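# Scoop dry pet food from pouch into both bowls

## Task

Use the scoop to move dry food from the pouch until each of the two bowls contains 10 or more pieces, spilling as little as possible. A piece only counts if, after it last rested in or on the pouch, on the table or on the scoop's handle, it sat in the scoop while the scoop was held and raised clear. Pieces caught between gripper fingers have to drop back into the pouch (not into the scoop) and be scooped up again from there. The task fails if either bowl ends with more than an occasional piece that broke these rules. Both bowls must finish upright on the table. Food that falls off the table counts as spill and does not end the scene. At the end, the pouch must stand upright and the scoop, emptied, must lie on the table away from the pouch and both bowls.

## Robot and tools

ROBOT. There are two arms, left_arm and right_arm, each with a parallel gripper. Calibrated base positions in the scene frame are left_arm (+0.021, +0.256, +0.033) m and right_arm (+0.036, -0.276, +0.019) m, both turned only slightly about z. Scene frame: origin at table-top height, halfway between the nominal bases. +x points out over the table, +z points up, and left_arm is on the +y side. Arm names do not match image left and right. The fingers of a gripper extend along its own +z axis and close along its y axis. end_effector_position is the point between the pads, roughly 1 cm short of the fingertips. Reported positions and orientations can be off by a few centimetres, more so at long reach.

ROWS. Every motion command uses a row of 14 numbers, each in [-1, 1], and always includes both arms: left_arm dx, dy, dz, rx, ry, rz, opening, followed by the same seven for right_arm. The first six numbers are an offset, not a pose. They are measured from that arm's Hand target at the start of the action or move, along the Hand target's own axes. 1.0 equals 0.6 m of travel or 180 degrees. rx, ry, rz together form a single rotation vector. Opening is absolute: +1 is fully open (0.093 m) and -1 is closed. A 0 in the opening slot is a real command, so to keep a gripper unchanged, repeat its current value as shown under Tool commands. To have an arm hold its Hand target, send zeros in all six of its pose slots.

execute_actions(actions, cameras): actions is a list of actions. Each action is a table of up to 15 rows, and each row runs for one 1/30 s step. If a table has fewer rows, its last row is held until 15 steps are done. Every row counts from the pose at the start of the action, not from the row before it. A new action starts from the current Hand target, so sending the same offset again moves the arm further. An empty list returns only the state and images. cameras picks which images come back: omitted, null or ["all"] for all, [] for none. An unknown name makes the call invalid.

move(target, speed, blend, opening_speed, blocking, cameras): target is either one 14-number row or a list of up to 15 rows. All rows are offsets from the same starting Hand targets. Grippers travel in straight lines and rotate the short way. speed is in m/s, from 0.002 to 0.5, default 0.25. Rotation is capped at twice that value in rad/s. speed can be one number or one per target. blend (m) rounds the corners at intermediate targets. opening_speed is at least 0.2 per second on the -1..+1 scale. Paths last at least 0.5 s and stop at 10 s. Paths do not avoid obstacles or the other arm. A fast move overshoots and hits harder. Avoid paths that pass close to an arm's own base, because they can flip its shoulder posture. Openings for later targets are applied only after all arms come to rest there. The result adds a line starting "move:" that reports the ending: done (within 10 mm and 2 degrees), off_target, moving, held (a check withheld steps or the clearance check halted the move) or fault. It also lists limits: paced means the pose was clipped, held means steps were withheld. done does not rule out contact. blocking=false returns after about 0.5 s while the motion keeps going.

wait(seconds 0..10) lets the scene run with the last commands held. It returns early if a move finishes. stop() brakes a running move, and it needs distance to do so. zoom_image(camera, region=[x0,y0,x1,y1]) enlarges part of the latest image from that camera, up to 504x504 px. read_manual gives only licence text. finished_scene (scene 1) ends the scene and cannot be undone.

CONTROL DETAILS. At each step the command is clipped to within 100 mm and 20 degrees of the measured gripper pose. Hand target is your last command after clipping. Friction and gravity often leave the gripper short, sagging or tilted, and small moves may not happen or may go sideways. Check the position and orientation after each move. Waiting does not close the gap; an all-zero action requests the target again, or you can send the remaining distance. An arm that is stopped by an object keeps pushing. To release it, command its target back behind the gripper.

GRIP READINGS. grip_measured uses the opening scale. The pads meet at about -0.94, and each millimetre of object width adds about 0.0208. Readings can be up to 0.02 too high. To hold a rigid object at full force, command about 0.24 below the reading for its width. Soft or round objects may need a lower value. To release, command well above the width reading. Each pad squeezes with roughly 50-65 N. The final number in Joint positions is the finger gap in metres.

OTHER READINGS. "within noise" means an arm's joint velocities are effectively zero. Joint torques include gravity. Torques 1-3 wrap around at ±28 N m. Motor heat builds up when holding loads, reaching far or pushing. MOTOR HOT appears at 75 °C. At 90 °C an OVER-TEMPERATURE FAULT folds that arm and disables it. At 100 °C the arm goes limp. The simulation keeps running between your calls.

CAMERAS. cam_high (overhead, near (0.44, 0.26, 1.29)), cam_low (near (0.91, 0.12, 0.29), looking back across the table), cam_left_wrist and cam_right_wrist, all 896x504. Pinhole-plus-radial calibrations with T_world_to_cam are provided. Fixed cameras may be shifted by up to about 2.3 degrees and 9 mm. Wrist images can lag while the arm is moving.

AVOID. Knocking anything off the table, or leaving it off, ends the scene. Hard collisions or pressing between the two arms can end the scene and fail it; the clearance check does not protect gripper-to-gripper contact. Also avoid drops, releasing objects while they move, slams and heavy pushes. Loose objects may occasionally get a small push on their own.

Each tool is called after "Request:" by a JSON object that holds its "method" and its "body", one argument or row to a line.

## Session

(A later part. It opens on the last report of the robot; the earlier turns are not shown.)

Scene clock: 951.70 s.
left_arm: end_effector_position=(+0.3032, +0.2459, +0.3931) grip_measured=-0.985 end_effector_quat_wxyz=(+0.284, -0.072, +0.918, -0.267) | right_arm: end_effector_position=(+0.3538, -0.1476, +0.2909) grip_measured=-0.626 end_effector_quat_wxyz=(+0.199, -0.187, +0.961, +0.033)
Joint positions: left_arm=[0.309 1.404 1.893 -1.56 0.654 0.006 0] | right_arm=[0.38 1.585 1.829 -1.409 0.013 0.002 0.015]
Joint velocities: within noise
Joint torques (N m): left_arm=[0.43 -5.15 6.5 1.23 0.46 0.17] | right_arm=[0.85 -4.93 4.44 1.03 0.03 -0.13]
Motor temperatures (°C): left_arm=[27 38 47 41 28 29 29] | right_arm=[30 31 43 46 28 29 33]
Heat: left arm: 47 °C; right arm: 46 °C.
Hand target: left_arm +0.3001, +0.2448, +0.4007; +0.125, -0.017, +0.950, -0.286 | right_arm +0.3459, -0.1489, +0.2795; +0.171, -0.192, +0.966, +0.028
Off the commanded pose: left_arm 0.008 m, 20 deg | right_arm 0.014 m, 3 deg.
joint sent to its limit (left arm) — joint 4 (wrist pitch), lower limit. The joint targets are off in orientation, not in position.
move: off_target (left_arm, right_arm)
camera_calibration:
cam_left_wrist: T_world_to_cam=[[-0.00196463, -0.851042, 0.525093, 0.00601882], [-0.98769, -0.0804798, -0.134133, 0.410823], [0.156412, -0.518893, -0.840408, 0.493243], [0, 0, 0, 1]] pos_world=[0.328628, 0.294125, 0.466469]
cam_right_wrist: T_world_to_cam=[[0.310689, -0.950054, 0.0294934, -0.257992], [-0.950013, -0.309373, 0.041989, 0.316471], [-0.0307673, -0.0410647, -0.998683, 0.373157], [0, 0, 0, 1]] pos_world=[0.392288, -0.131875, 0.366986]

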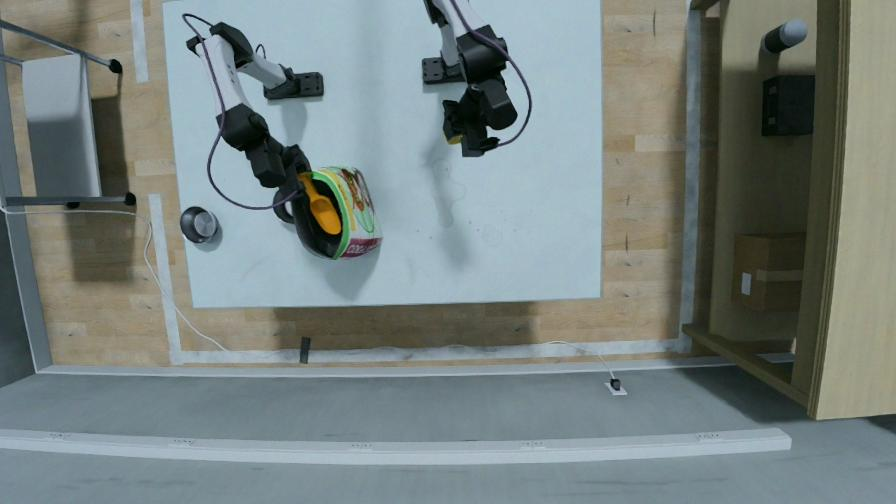

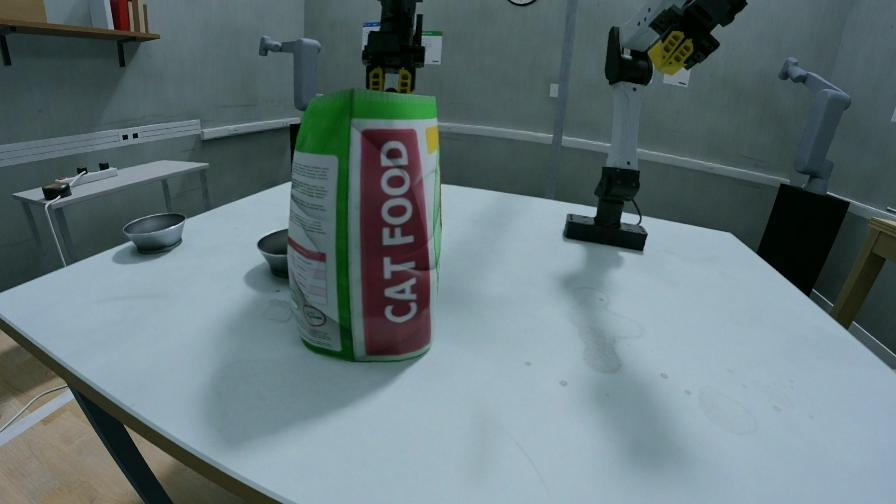

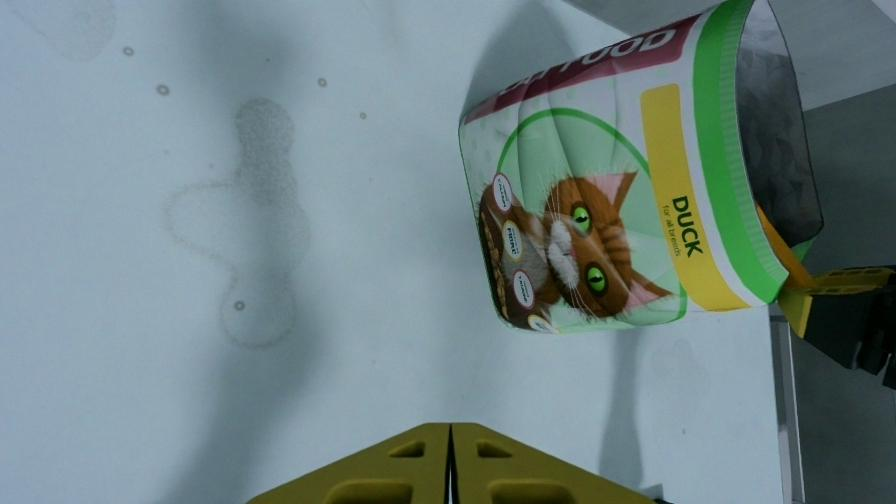

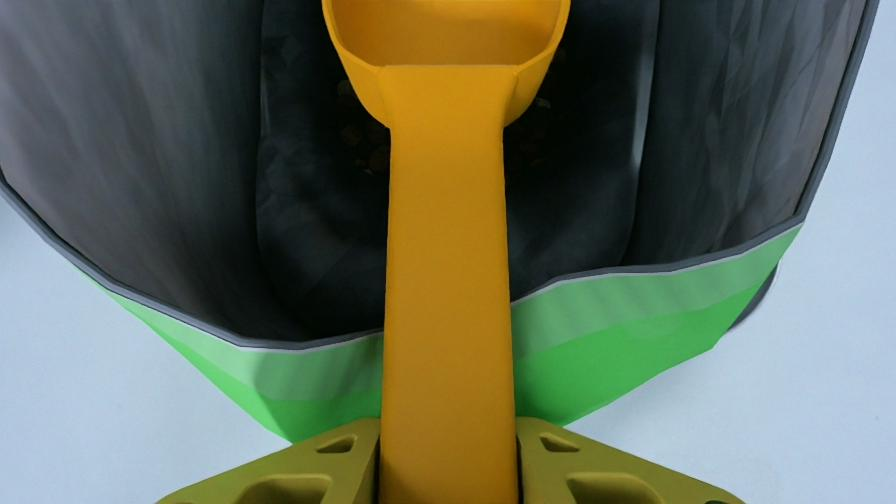

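Request:
{"method": "move", "body": {
  "target": [
    [0,0,0,0,0,0,-1,-0.0855,-0.0012,-0.0408,0,-0.0222,0,-1],
    [0,0,0,0,0,0,-1,-0.0808,-0.0003,0.0462,0,0.0167,0,-1]
  ],
  "speed": 0.1,
  "blend": [0.015,0]
}}

Request:
{"method": "zoom_image", "body": {
  "camera": "cam_high",
  "region": [240, 100, 500, 300]
}}

Scene clock: 982.77 s.
left_arm: end_effector_position=(+0.3032, +0.2459, +0.3931) grip_measured=-0.985 end_effector_quat_wxyz=(+0.283, -0.072, +0.918, -0.267) | right_arm: end_effector_position=(+0.4027, -0.1275, +0.2906) grip_measured=-0.626 end_effector_quat_wxyz=(+0.186, -0.188, +0.964, +0.030)
Joint positions: left_arm=[0.309 1.404 1.893 -1.561 0.654 0.006 0] | right_arm=[0.38 1.837 2.134 -1.489 0.013 0.002 0.015]
Joint velocities: within noise
Joint torques (N m): left_arm=[0.44 -5.14 6.48 1.23 0.45 0.17] | right_arm=[0.68 -5.53 3.47 0.98 0.01 -0.13]
Motor temperatures (°C): left_arm=[27 36 46 41 28 29 29] | right_arm=[30 32 42 42 28 29 33]
Heat: left arm: 46 °C; right arm: 42 °C.
Hand target: left_arm +0.3001, +0.2448, +0.4006; +0.125, -0.017, +0.950, -0.286 | right_arm +0.3970, -0.1283, +0.2702; +0.146, -0.192, +0.970, +0.023
Off the commanded pose: left_arm 0.008 m, 20 deg | right_arm 0.021 m, 5 deg.
joint sent to its limit (left arm) — joint 4 (wrist pitch), lower limit. The joint targets are off in orientation, not in position.
move: off_target (left_arm, right_arm)
camera_calibration:
cam_left_wrist: T_world_to_cam=[[-0.00177543, -0.850977, 0.525201, 0.00590338], [-0.987738, -0.0804966, -0.133767, 0.410626], [0.156109, -0.518998, -0.840399, 0.493323], [0, 0, 0, 1]] pos_world=[0.328589, 0.294112, 0.466416]
cam_right_wrist: T_world_to_cam=[[0.311487, -0.949727, 0.0315422, -0.254994], [-0.94855, -0.308772, 0.0700949, 0.360541], [-0.0568317, -0.051753, -0.997042, 0.383834], [0, 0, 0, 1]] pos_world=[0.443232, -0.110985, 0.36547]

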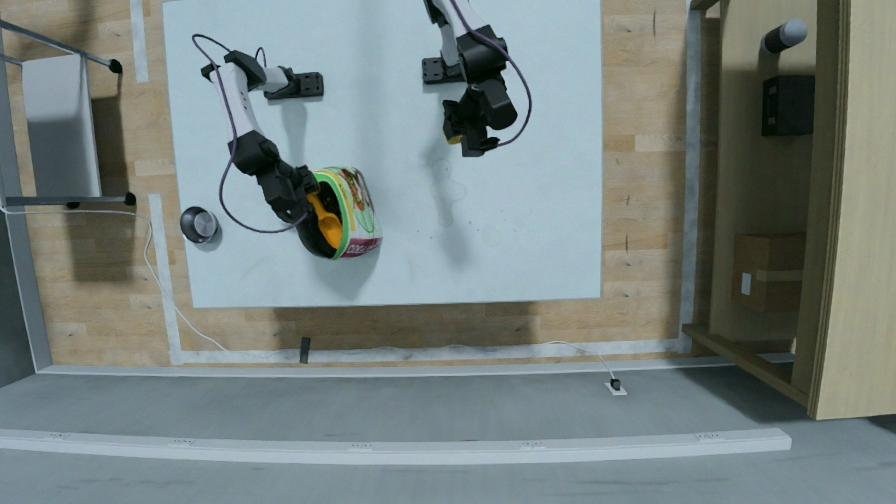

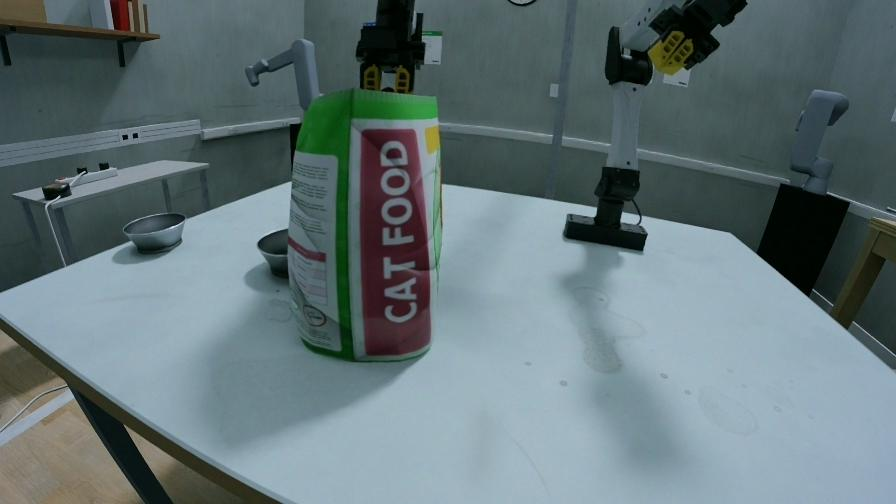

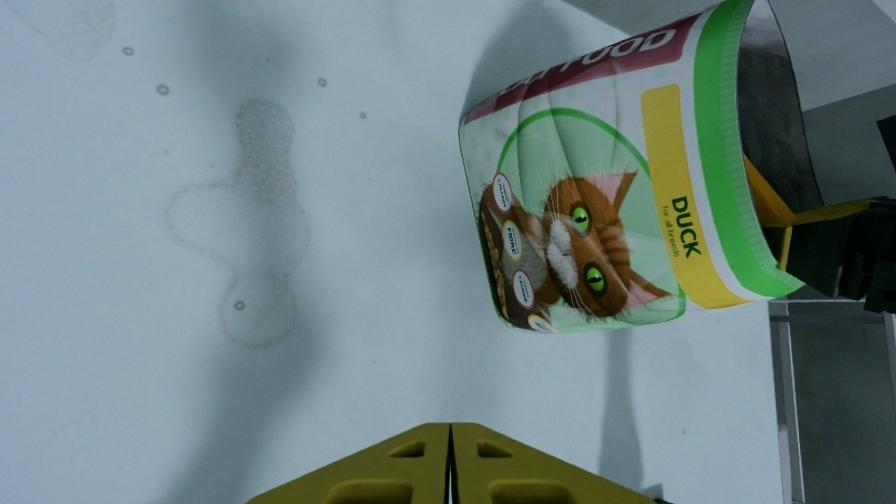

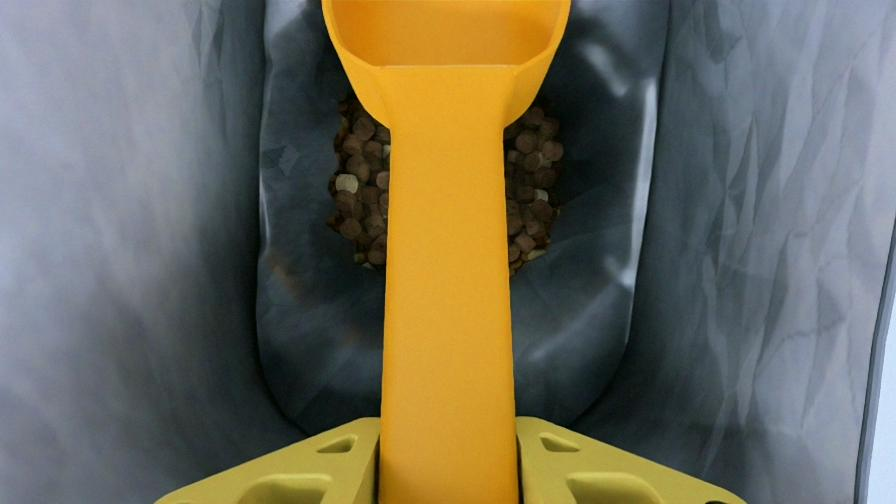

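Scaled by 1.938 from the camera's 896x504 image, which has a finer 1280x720 frame.

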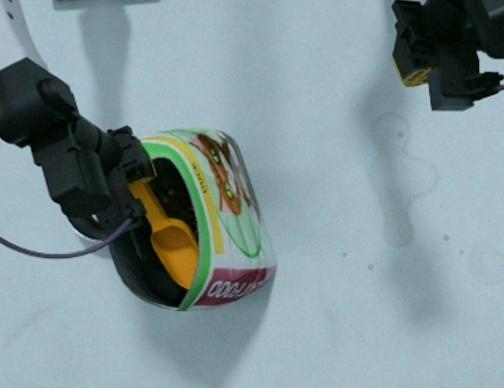

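Request:
{"method": "move", "body": {
  "target": [
    [0,0,0,0,0,0,-1,0.0257,-0.0002,-0.0597,0,-0.0167,0,-1],
    [0,0,0,0,0,0,-1,0.0492,0.001,0.0462,0,0.0389,0,-1]
  ],
  "speed": 0.08,
  "blend": [0.01,0]
}}

Request:
{"method": "zoom_image", "body": {
  "camera": "cam_high",
  "region": [240, 100, 500, 300]
}}

Scene clock: 1017.83 s.
left_arm: end_effector_position=(+0.3032, +0.2459, +0.3931) grip_measured=-0.985 end_effector_quat_wxyz=(+0.283, -0.072, +0.918, -0.267) | right_arm: end_effector_position=(+0.3965, -0.1310, +0.2614) grip_measured=-0.626 end_effector_quat_wxyz=(+0.153, -0.189, +0.970, +0.022)
Joint positions: left_arm=[0.309 1.404 1.893 -1.561 0.654 0.006 0] | right_arm=[0.38 1.819 2.004 -1.446 0.016 0.001 0.015]
Joint velocities: within noise
Joint torques (N m): left_arm=[0.44 -5.12 6.52 1.24 0.45 0.18] | right_arm=[0.8 -5.22 3.12 0.38 -0.02 -0.11]
Motor temperatures (°C): left_arm=[27 36 46 40 28 29 29] | right_arm=[30 33 42 40 28 29 33]
Heat: left arm: 46 °C; right arm: 42 °C.
Hand target: left_arm +0.3001, +0.2448, +0.4007; +0.125, -0.017, +0.950, -0.285 | right_arm +0.3783, -0.1358, +0.2351; +0.087, -0.193, +0.977, +0.011
Off the commanded pose: left_arm 0.008 m, 20 deg | right_arm 0.032 m, 8 deg.
joint sent to its limit (left arm) — joint 4 (wrist pitch), lower limit. The joint targets are off in orientation, not in position.
move: off_target (left_arm, right_arm)
camera_calibration:
cam_left_wrist: T_world_to_cam=[[-0.00177543, -0.850977, 0.525201, 0.00590338], [-0.987738, -0.0804966, -0.133767, 0.410626], [0.156109, -0.518998, -0.840399, 0.493323], [0, 0, 0, 1]] pos_world=[0.328589, 0.294112, 0.466416]
cam_right_wrist: T_world_to_cam=[[0.312198, -0.949185, 0.0397397, -0.257808], [-0.942645, -0.304304, 0.137182, 0.336321], [-0.118118, -0.0802883, -0.989748, 0.372809], [0, 0, 0, 1]] pos_world=[0.441554, -0.112432, 0.333095]

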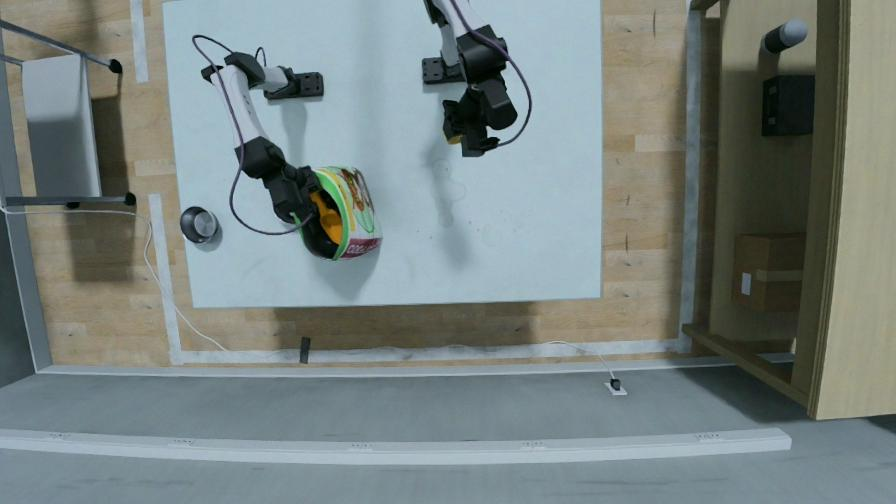

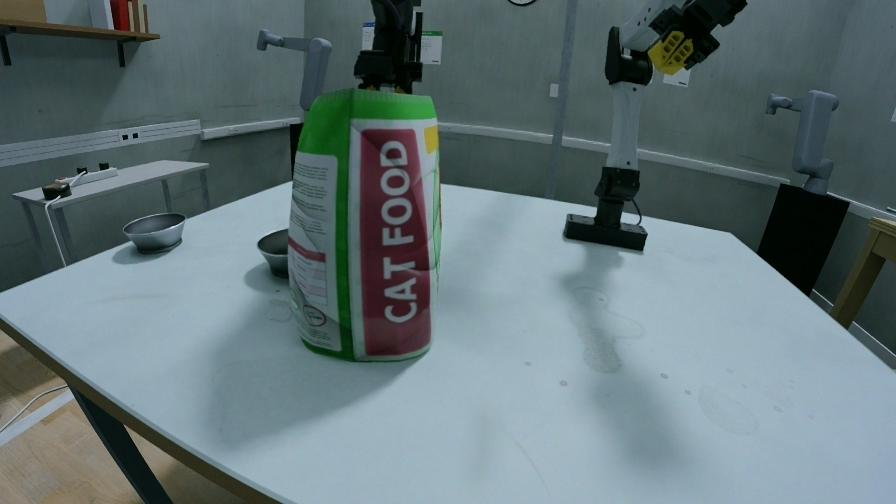

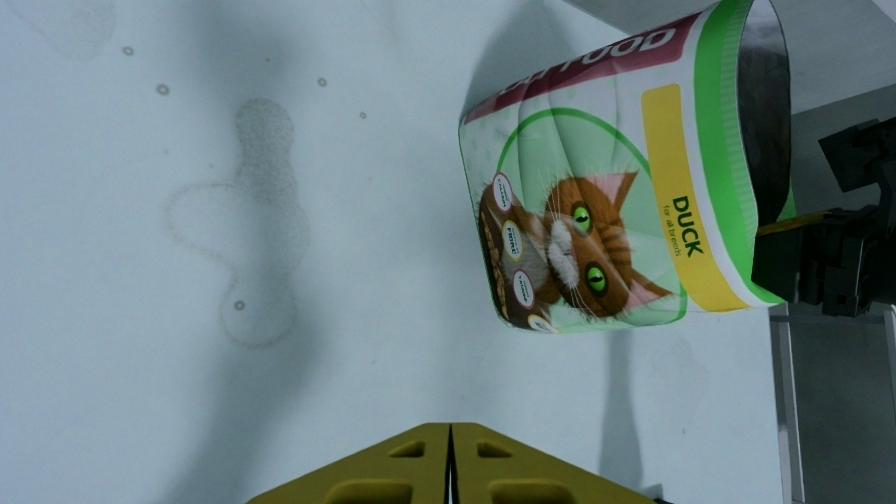

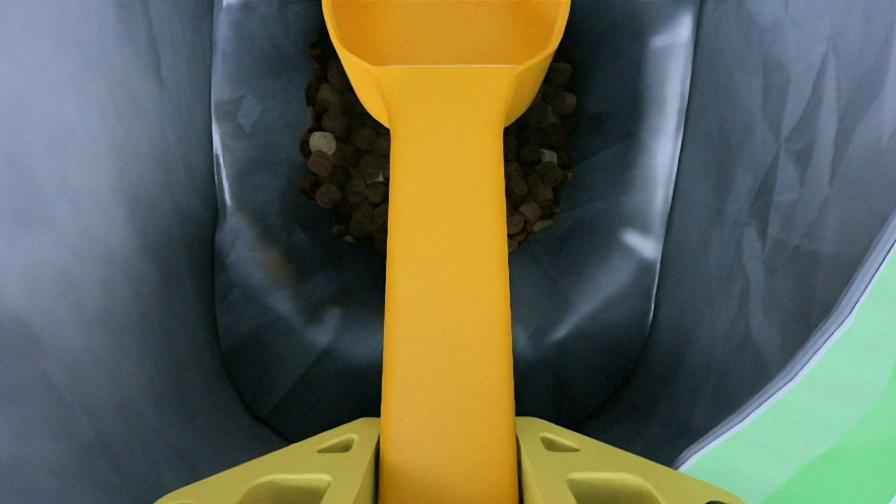

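Scaled by 1.938 from the camera's 896x504 image, which has a finer 1280x720 frame.

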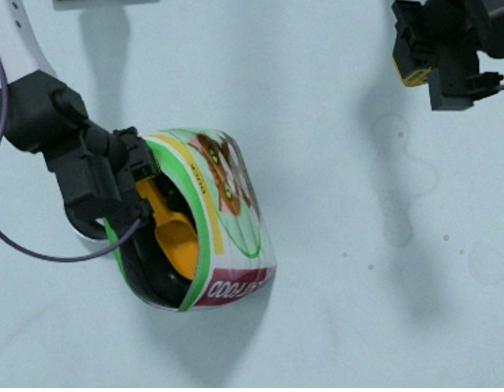

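Request:
{"method": "move", "body": {
  "target": [0,0,0,0,0,0,-1,-0.0265,0.0002,0.0218,0,0,0,-1],
  "speed": 0.06,
  "cameras": ["cam_high","cam_right_wrist","cam_left_wrist"]
}}

Request:
{"method": "zoom_image", "body": {
  "camera": "cam_high",
  "region": [270, 120, 400, 280]
}}

Scene clock: 1039.00 s.
left_arm: end_effector_position=(+0.3031, +0.2459, +0.3930) grip_measured=-0.985 end_effector_quat_wxyz=(+0.283, -0.072, +0.918, -0.267) | right_arm: end_effector_position=(+0.4009, -0.1292, +0.2581) grip_measured=-0.626 end_effector_quat_wxyz=(+0.150, -0.189, +0.970, +0.021)
Joint positions: left_arm=[0.309 1.404 1.893 -1.561 0.654 0.006 0] | right_arm=[0.38 1.841 2.021 -1.447 0.016 0.001 0.015]
Joint velocities: within noise
Joint torques (N m): left_arm=[0.44 -5.14 6.52 1.24 0.45 0.18] | right_arm=[0.77 -2.77 4.45 0.67 -0.02 -0.1]
Motor temperatures (°C): left_arm=[27 35 45 40 28 29 29] | right_arm=[30 34 42 39 28 29 33]
Heat: left arm: 45 °C; right arm: 42 °C.
Hand target: left_arm +0.3000, +0.2448, +0.4006; +0.125, -0.017, +0.950, -0.286 | right_arm +0.3949, -0.1290, +0.2249; +0.087, -0.193, +0.977, +0.011
Off the commanded pose: left_arm 0.008 m, 20 deg | right_arm 0.034 m, 7 deg.
joint sent to its limit (left arm) — joint 4 (wrist pitch), lower limit. The joint targets are off in orientation, not in position.
move: off_target (left_arm, right_arm)
camera_calibration:
cam_left_wrist: T_world_to_cam=[[-0.0015862, -0.850911, 0.525308, 0.00578797], [-0.987786, -0.0805133, -0.133401, 0.410429], [0.155806, -0.519104, -0.84039, 0.493404], [0, 0, 0, 1]] pos_world=[0.32855, 0.294098, 0.466363]
cam_right_wrist: T_world_to_cam=[[0.312438, -0.949087, 0.0401962, -0.257545], [-0.941803, -0.303959, 0.143584, 0.339507], [-0.124056, -0.082718, -0.988821, 0.372042], [0, 0, 0, 1]] pos_world=[0.44637, -0.110462, 0.329488]
Images, in order (width x height): cam_high 896x504, cam_left_wrist 896x504, cam_right_wrist 896x504.

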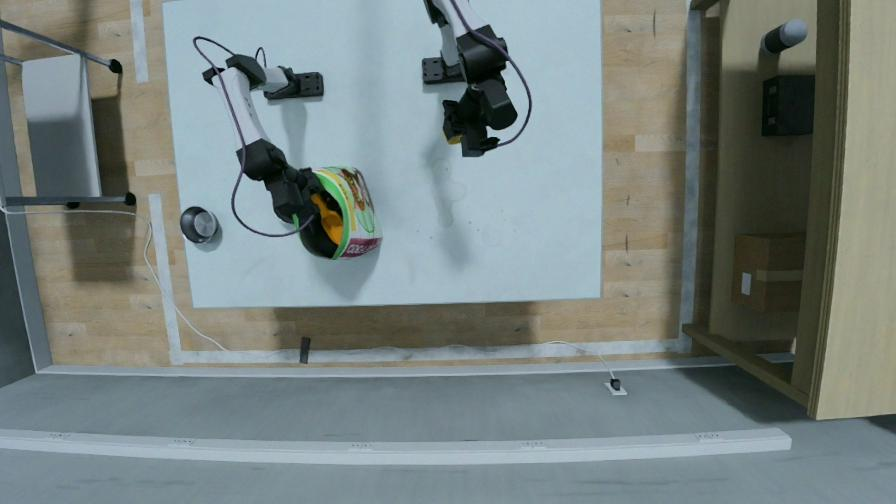

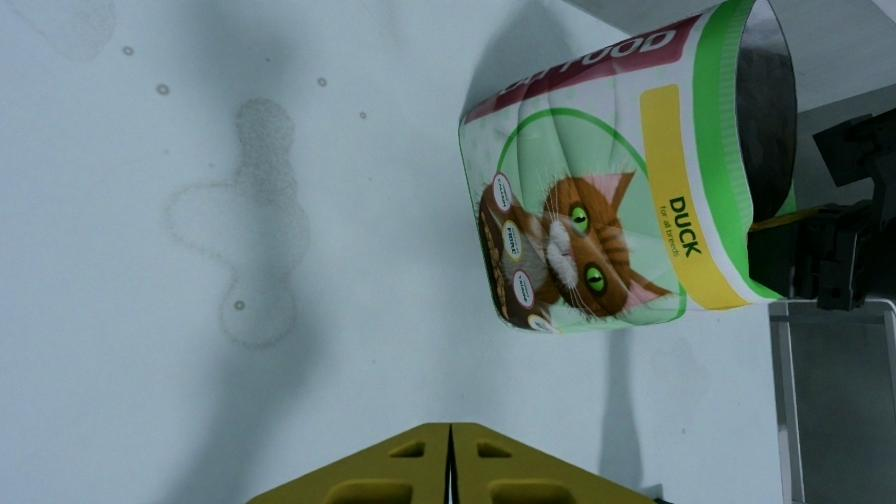

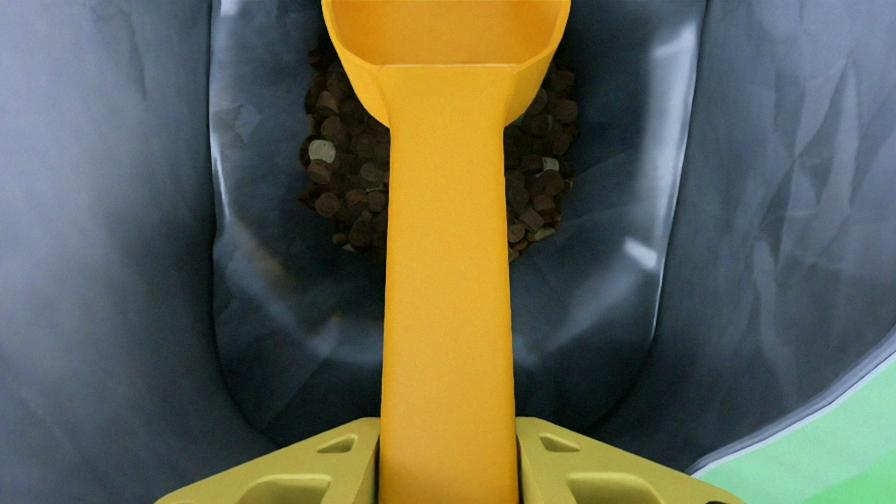

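Scaled by 3.150 from the camera's 896x504 image, which has a finer 1280x720 frame.

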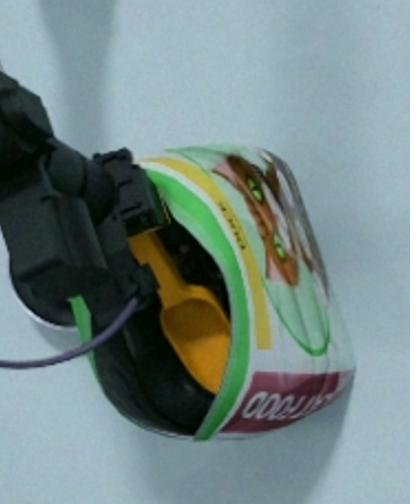

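Request:
{"method": "move", "body": {
  "target": [
    [0,0,0,0,0,0,-1,-0.0103,0.0062,-0.142,0.0065,-0.0778,0.0213,-1],
    [0,0,0,0,0,0,-1,-0.0138,0.0297,-0.1078,0.0144,-0.0554,0.0537,-1],
    [0,0,0,0,0,0,-1,0.005,0.031,-0.0012,0.0097,0,0.0548,-1]
  ],
  "speed": 0.08,
  "blend": [0.01,0.01,0],
  "cameras": ["cam_high","cam_right_wrist","cam_left_wrist"]
}}

Request:
{"method": "zoom_image", "body": {
  "camera": "cam_high",
  "region": [270, 120, 400, 280]
}}

Scene clock: 1096.30 s.
left_arm: end_effector_position=(+0.3031, +0.2459, +0.3930) grip_measured=-0.985 end_effector_quat_wxyz=(+0.283, -0.072, +0.918, -0.267) | right_arm: end_effector_position=(+0.4029, -0.1123, +0.2566) grip_measured=-0.626 end_effector_quat_wxyz=(+0.162, -0.102, +0.982, +0.007)
Joint positions: left_arm=[0.309 1.404 1.893 -1.561 0.654 0.006 0] | right_arm=[0.451 1.866 2.041 -1.435 0.098 0.237 0.015]
Joint velocities: within noise
Joint torques (N m): left_arm=[0.44 -5.15 6.48 1.24 0.46 0.18] | right_arm=[0.36 -4.93 2.88 0.47 -0.35 -0.07]
Motor temperatures (°C): left_arm=[27 35 45 40 28 29 29] | right_arm=[30 33 42 37 28 29 33]
Heat: left arm: 45 °C; right arm: 42 °C.
Hand target: left_arm +0.3000, +0.2448, +0.4006; +0.125, -0.017, +0.950, -0.286 | right_arm +0.3849, -0.1129, +0.2248; +0.088, -0.107, +0.990, +0.003
Off the commanded pose: left_arm 0.008 m, 20 deg | right_arm 0.037 m, 9 deg.
joint sent to its limit (left arm) — joint 4 (wrist pitch), lower limit. The joint targets are off in orientation, not in position.
move: off_target (left_arm, right_arm)
camera_calibration:
cam_left_wrist: T_world_to_cam=[[-0.0015862, -0.850911, 0.525308, 0.00578797], [-0.987786, -0.0805133, -0.133401, 0.410429], [0.155806, -0.519104, -0.84039, 0.493404], [0, 0, 0, 1]] pos_world=[0.32855, 0.294098, 0.466363]
cam_right_wrist: T_world_to_cam=[[0.138425, -0.989459, 0.0425356, -0.177091], [-0.983634, -0.132354, 0.12226, 0.388395], [-0.115342, -0.0587633, -0.991586, 0.372088], [0, 0, 0, 1]] pos_world=[0.449469, -0.101954, 0.329004]
Images, in order (width x height): cam_high 896x504, cam_left_wrist 896x504, cam_right_wrist 896x504.

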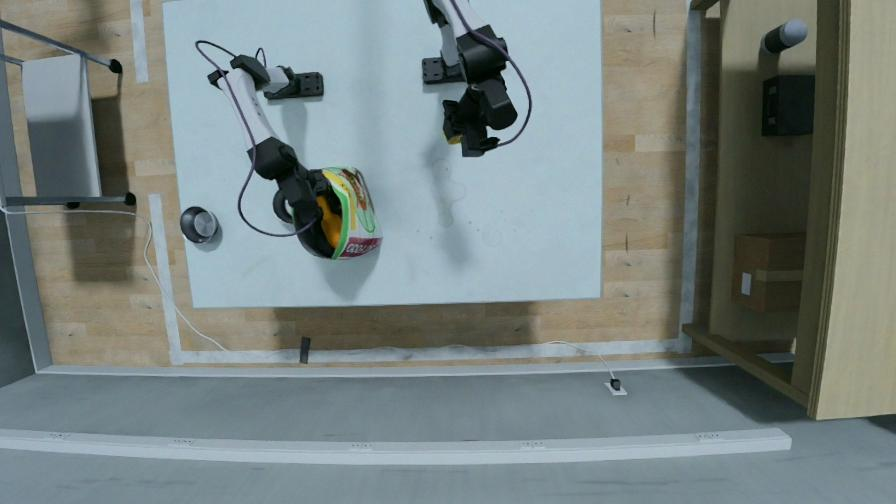

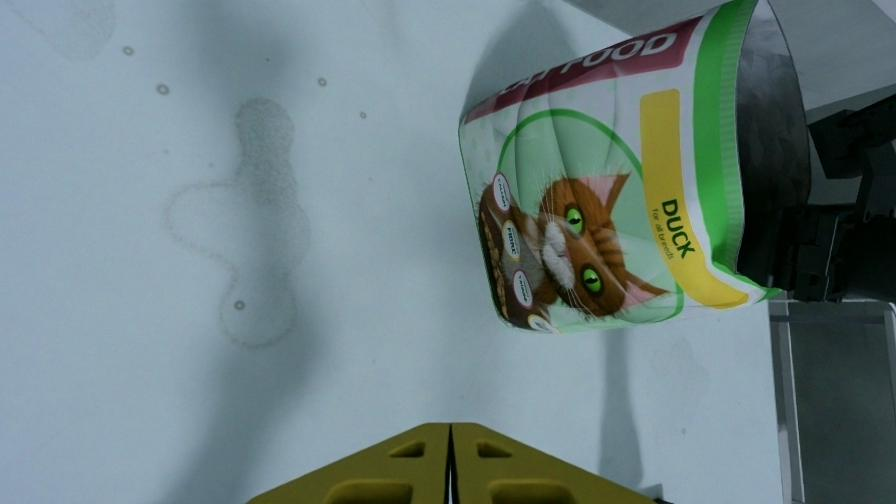

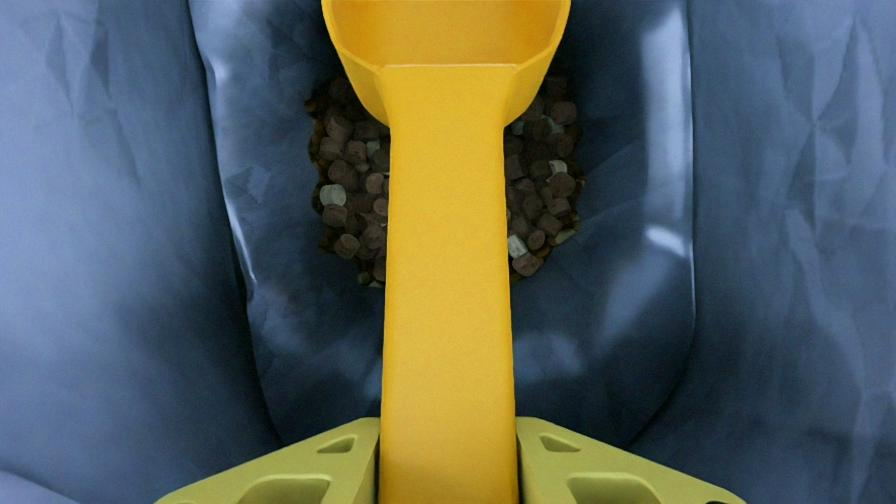

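Scaled by 3.150 from the camera's 896x504 image, which has a finer 1280x720 frame.

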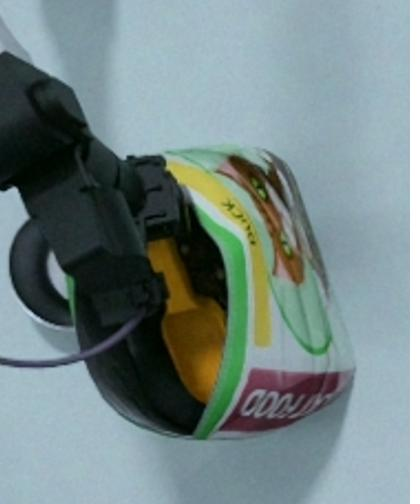

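Request:
{"method": "move", "body": {
  "target": [0,0,0,0,0,0,-1,-0.0177,0,0.0455,0,0,0,-1],
  "speed": 0.06,
  "cameras": ["cam_high","cam_low","cam_right_wrist","cam_left_wrist"]
}}

Scene clock: 1121.43 s.
left_arm: end_effector_position=(+0.3031, +0.2459, +0.3930) grip_measured=-0.985 end_effector_quat_wxyz=(+0.283, -0.072, +0.918, -0.267) | right_arm: end_effector_position=(+0.4112, -0.1129, +0.2324) grip_measured=-0.626 end_effector_quat_wxyz=(+0.150, -0.100, +0.984, +0.002)
Joint positions: left_arm=[0.309 1.404 1.893 -1.561 0.654 0.006 0] | right_arm=[0.441 1.886 1.972 -1.371 0.098 0.232 0.015]
Joint velocities: within noise
Joint torques (N m): left_arm=[0.44 -5.12 6.5 1.23 0.46 0.18] | right_arm=[0.31 -4.55 3.17 0.74 -0.37 -0.12]
Motor temperatures (°C): left_arm=[26 35 45 40 28 29 29] | right_arm=[30 34 41 36 28 29 33]
Heat: left arm: 45 °C; right arm: 41 °C.
Hand target: left_arm +0.3001, +0.2448, +0.4006; +0.125, -0.017, +0.950, -0.286 | right_arm +0.3999, -0.1099, +0.1998; +0.088, -0.107, +0.990, +0.003
Off the commanded pose: left_arm 0.008 m, 20 deg | right_arm 0.035 m, 7 deg.
joint sent to its limit (left arm) — joint 4 (wrist pitch), lower limit. The joint targets are off in orientation, not in position.
move: off_target (left_arm, right_arm)
camera_calibration:
cam_left_wrist: T_world_to_cam=[[-0.0015862, -0.850911, 0.525308, 0.00578797], [-0.987786, -0.0805133, -0.133401, 0.410429], [0.155806, -0.519104, -0.84039, 0.493404], [0, 0, 0, 1]] pos_world=[0.32855, 0.294098, 0.466363]
cam_right_wrist: T_world_to_cam=[[0.134662, -0.989525, 0.0520314, -0.178481], [-0.981308, -0.12589, 0.145553, 0.393734], [-0.137478, -0.0706592, -0.987981, 0.355934], [0, 0, 0, 1]] pos_world=[0.459342, -0.101895, 0.303634]

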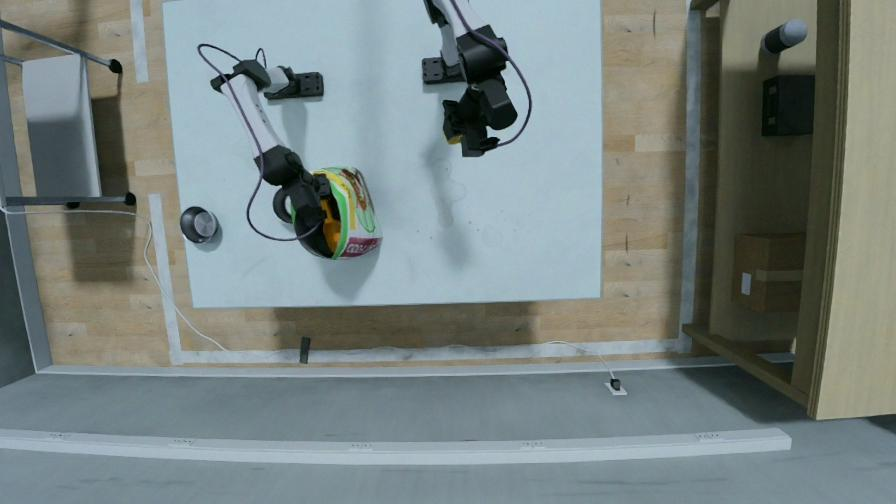

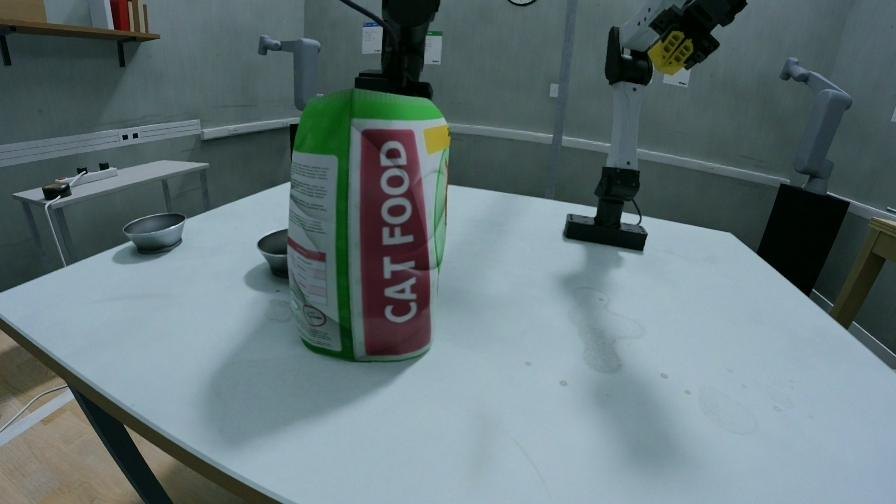

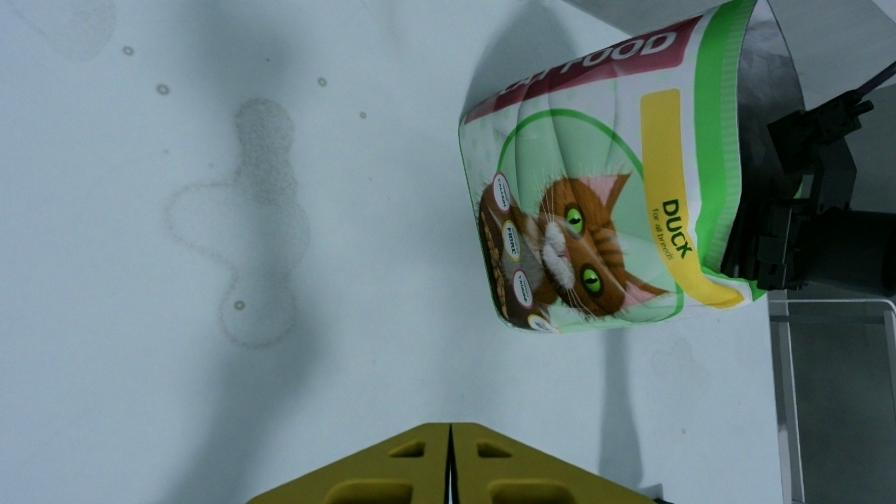

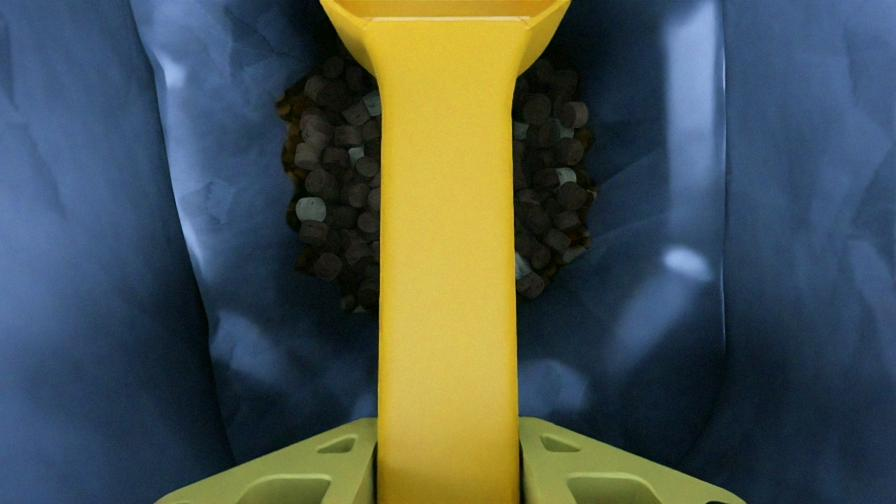

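Request:
{"method": "move", "body": {
  "target": [
    [0,0,0,0,0,0,-1,0.0075,-0.001,-0.1032,0,-0.0222,0,-1],
    [0,0,0,0,0,0,-1,0.0418,-0.001,-0.0753,0,-0.0056,0,-1],
    [0,0,0,0,0,0,-1,0.052,-0.0003,-0.018,0,0,0,-1]
  ],
  "speed": 0.06,
  "blend": [0.01,0.005,0],
  "cameras": ["cam_high","cam_right_wrist","cam_left_wrist"]
}}

Request:
{"method": "zoom_image", "body": {
  "camera": "cam_high",
  "region": [270, 120, 400, 280]
}}

Scene clock: 1151.10 s.
left_arm: end_effector_position=(+0.3031, +0.2459, +0.3930) grip_measured=-0.985 end_effector_quat_wxyz=(+0.283, -0.072, +0.918, -0.267) | right_arm: end_effector_position=(+0.4002, -0.1135, +0.2265) grip_measured=-0.626 end_effector_quat_wxyz=(+0.159, -0.093, +0.983, +0.012)
Joint positions: left_arm=[0.309 1.404 1.893 -1.561 0.654 0.006 0] | right_arm=[0.448 1.809 1.842 -1.295 0.09 0.253 0.015]
Joint velocities: within noise
Joint torques (N m): left_arm=[0.42 -5.14 6.52 1.24 0.45 0.18] | right_arm=[1.48 -7.39 2.73 0.17 -0.25 -0.14]
Motor temperatures (°C): left_arm=[26 35 45 40 28 29 29] | right_arm=[30 35 41 35 28 29 33]
Heat: left arm: 45 °C; right arm: 41 °C.
Hand target: left_arm +0.3001, +0.2448, +0.4006; +0.125, -0.017, +0.950, -0.286 | right_arm +0.3680, -0.1170, +0.2050; +0.088, -0.107, +0.990, +0.003
Off the commanded pose: left_arm 0.008 m, 20 deg | right_arm 0.039 m, 8 deg.
joint sent to its limit (left arm) — joint 4 (wrist pitch), lower limit. The joint targets are off in orientation, not in position.
move: off_target (left_arm, right_arm)
camera_calibration:
cam_left_wrist: T_world_to_cam=[[-0.0015862, -0.850911, 0.525308, 0.00578797], [-0.987786, -0.0805133, -0.133401, 0.410429], [0.155806, -0.519104, -0.84039, 0.493404], [0, 0, 0, 1]] pos_world=[0.32855, 0.294098, 0.466363]
cam_right_wrist: T_world_to_cam=[[0.122998, -0.991924, 0.0309655, -0.168122], [-0.984837, -0.118154, 0.127031, 0.390221], [-0.122346, -0.0461205, -0.991415, 0.346087], [0, 0, 0, 1]] pos_world=[0.447325, -0.104697, 0.298752]
Images, in order (width x height): cam_high 896x504, cam_left_wrist 896x504, cam_right_wrist 896x504.

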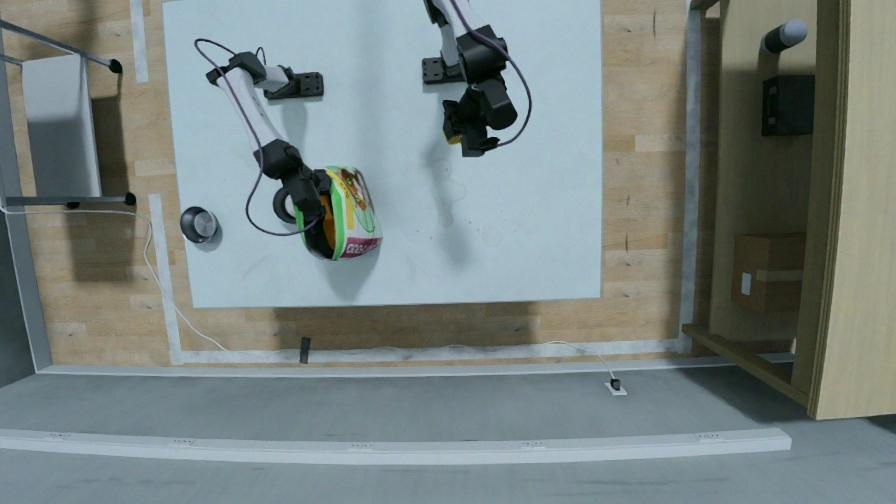

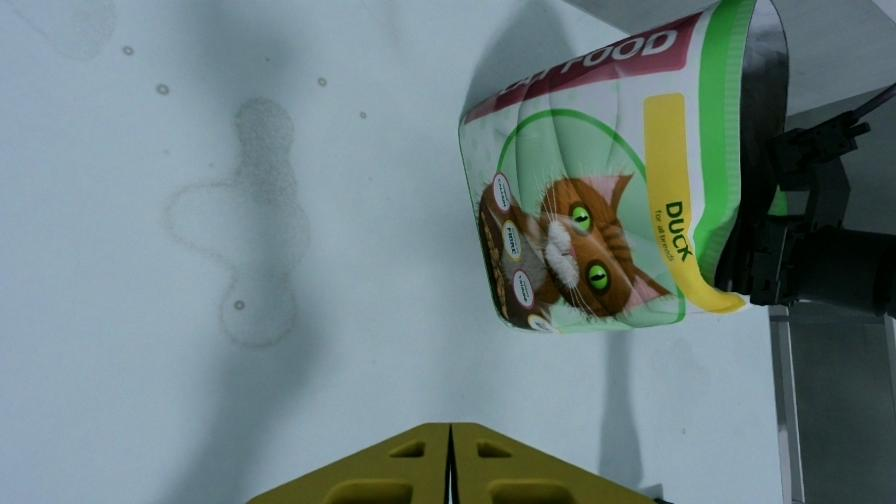

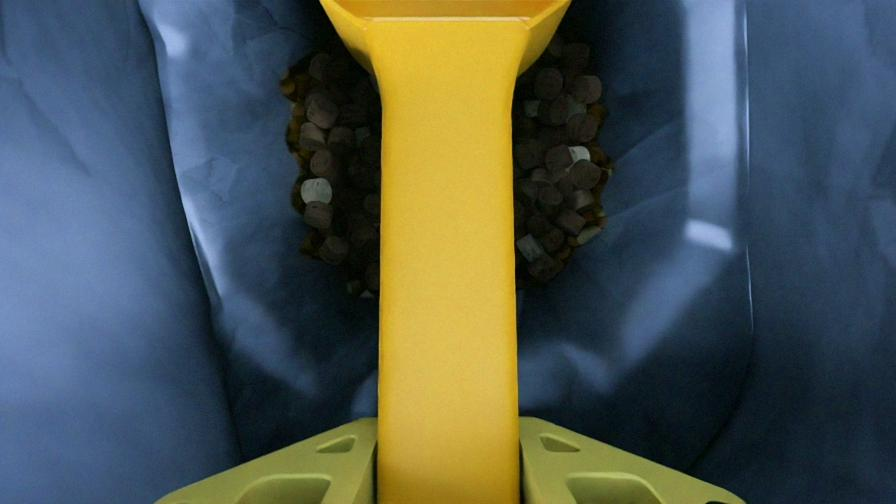

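Scaled by 3.150 from the camera's 896x504 image, which has a finer 1280x720 frame.

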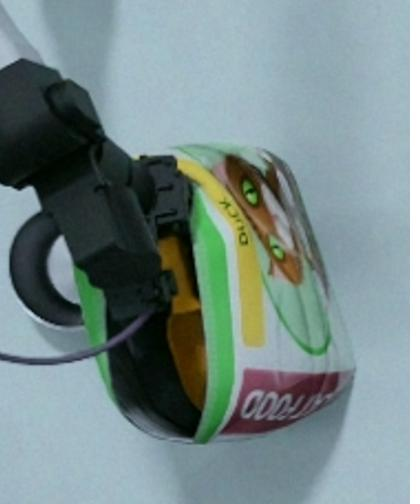

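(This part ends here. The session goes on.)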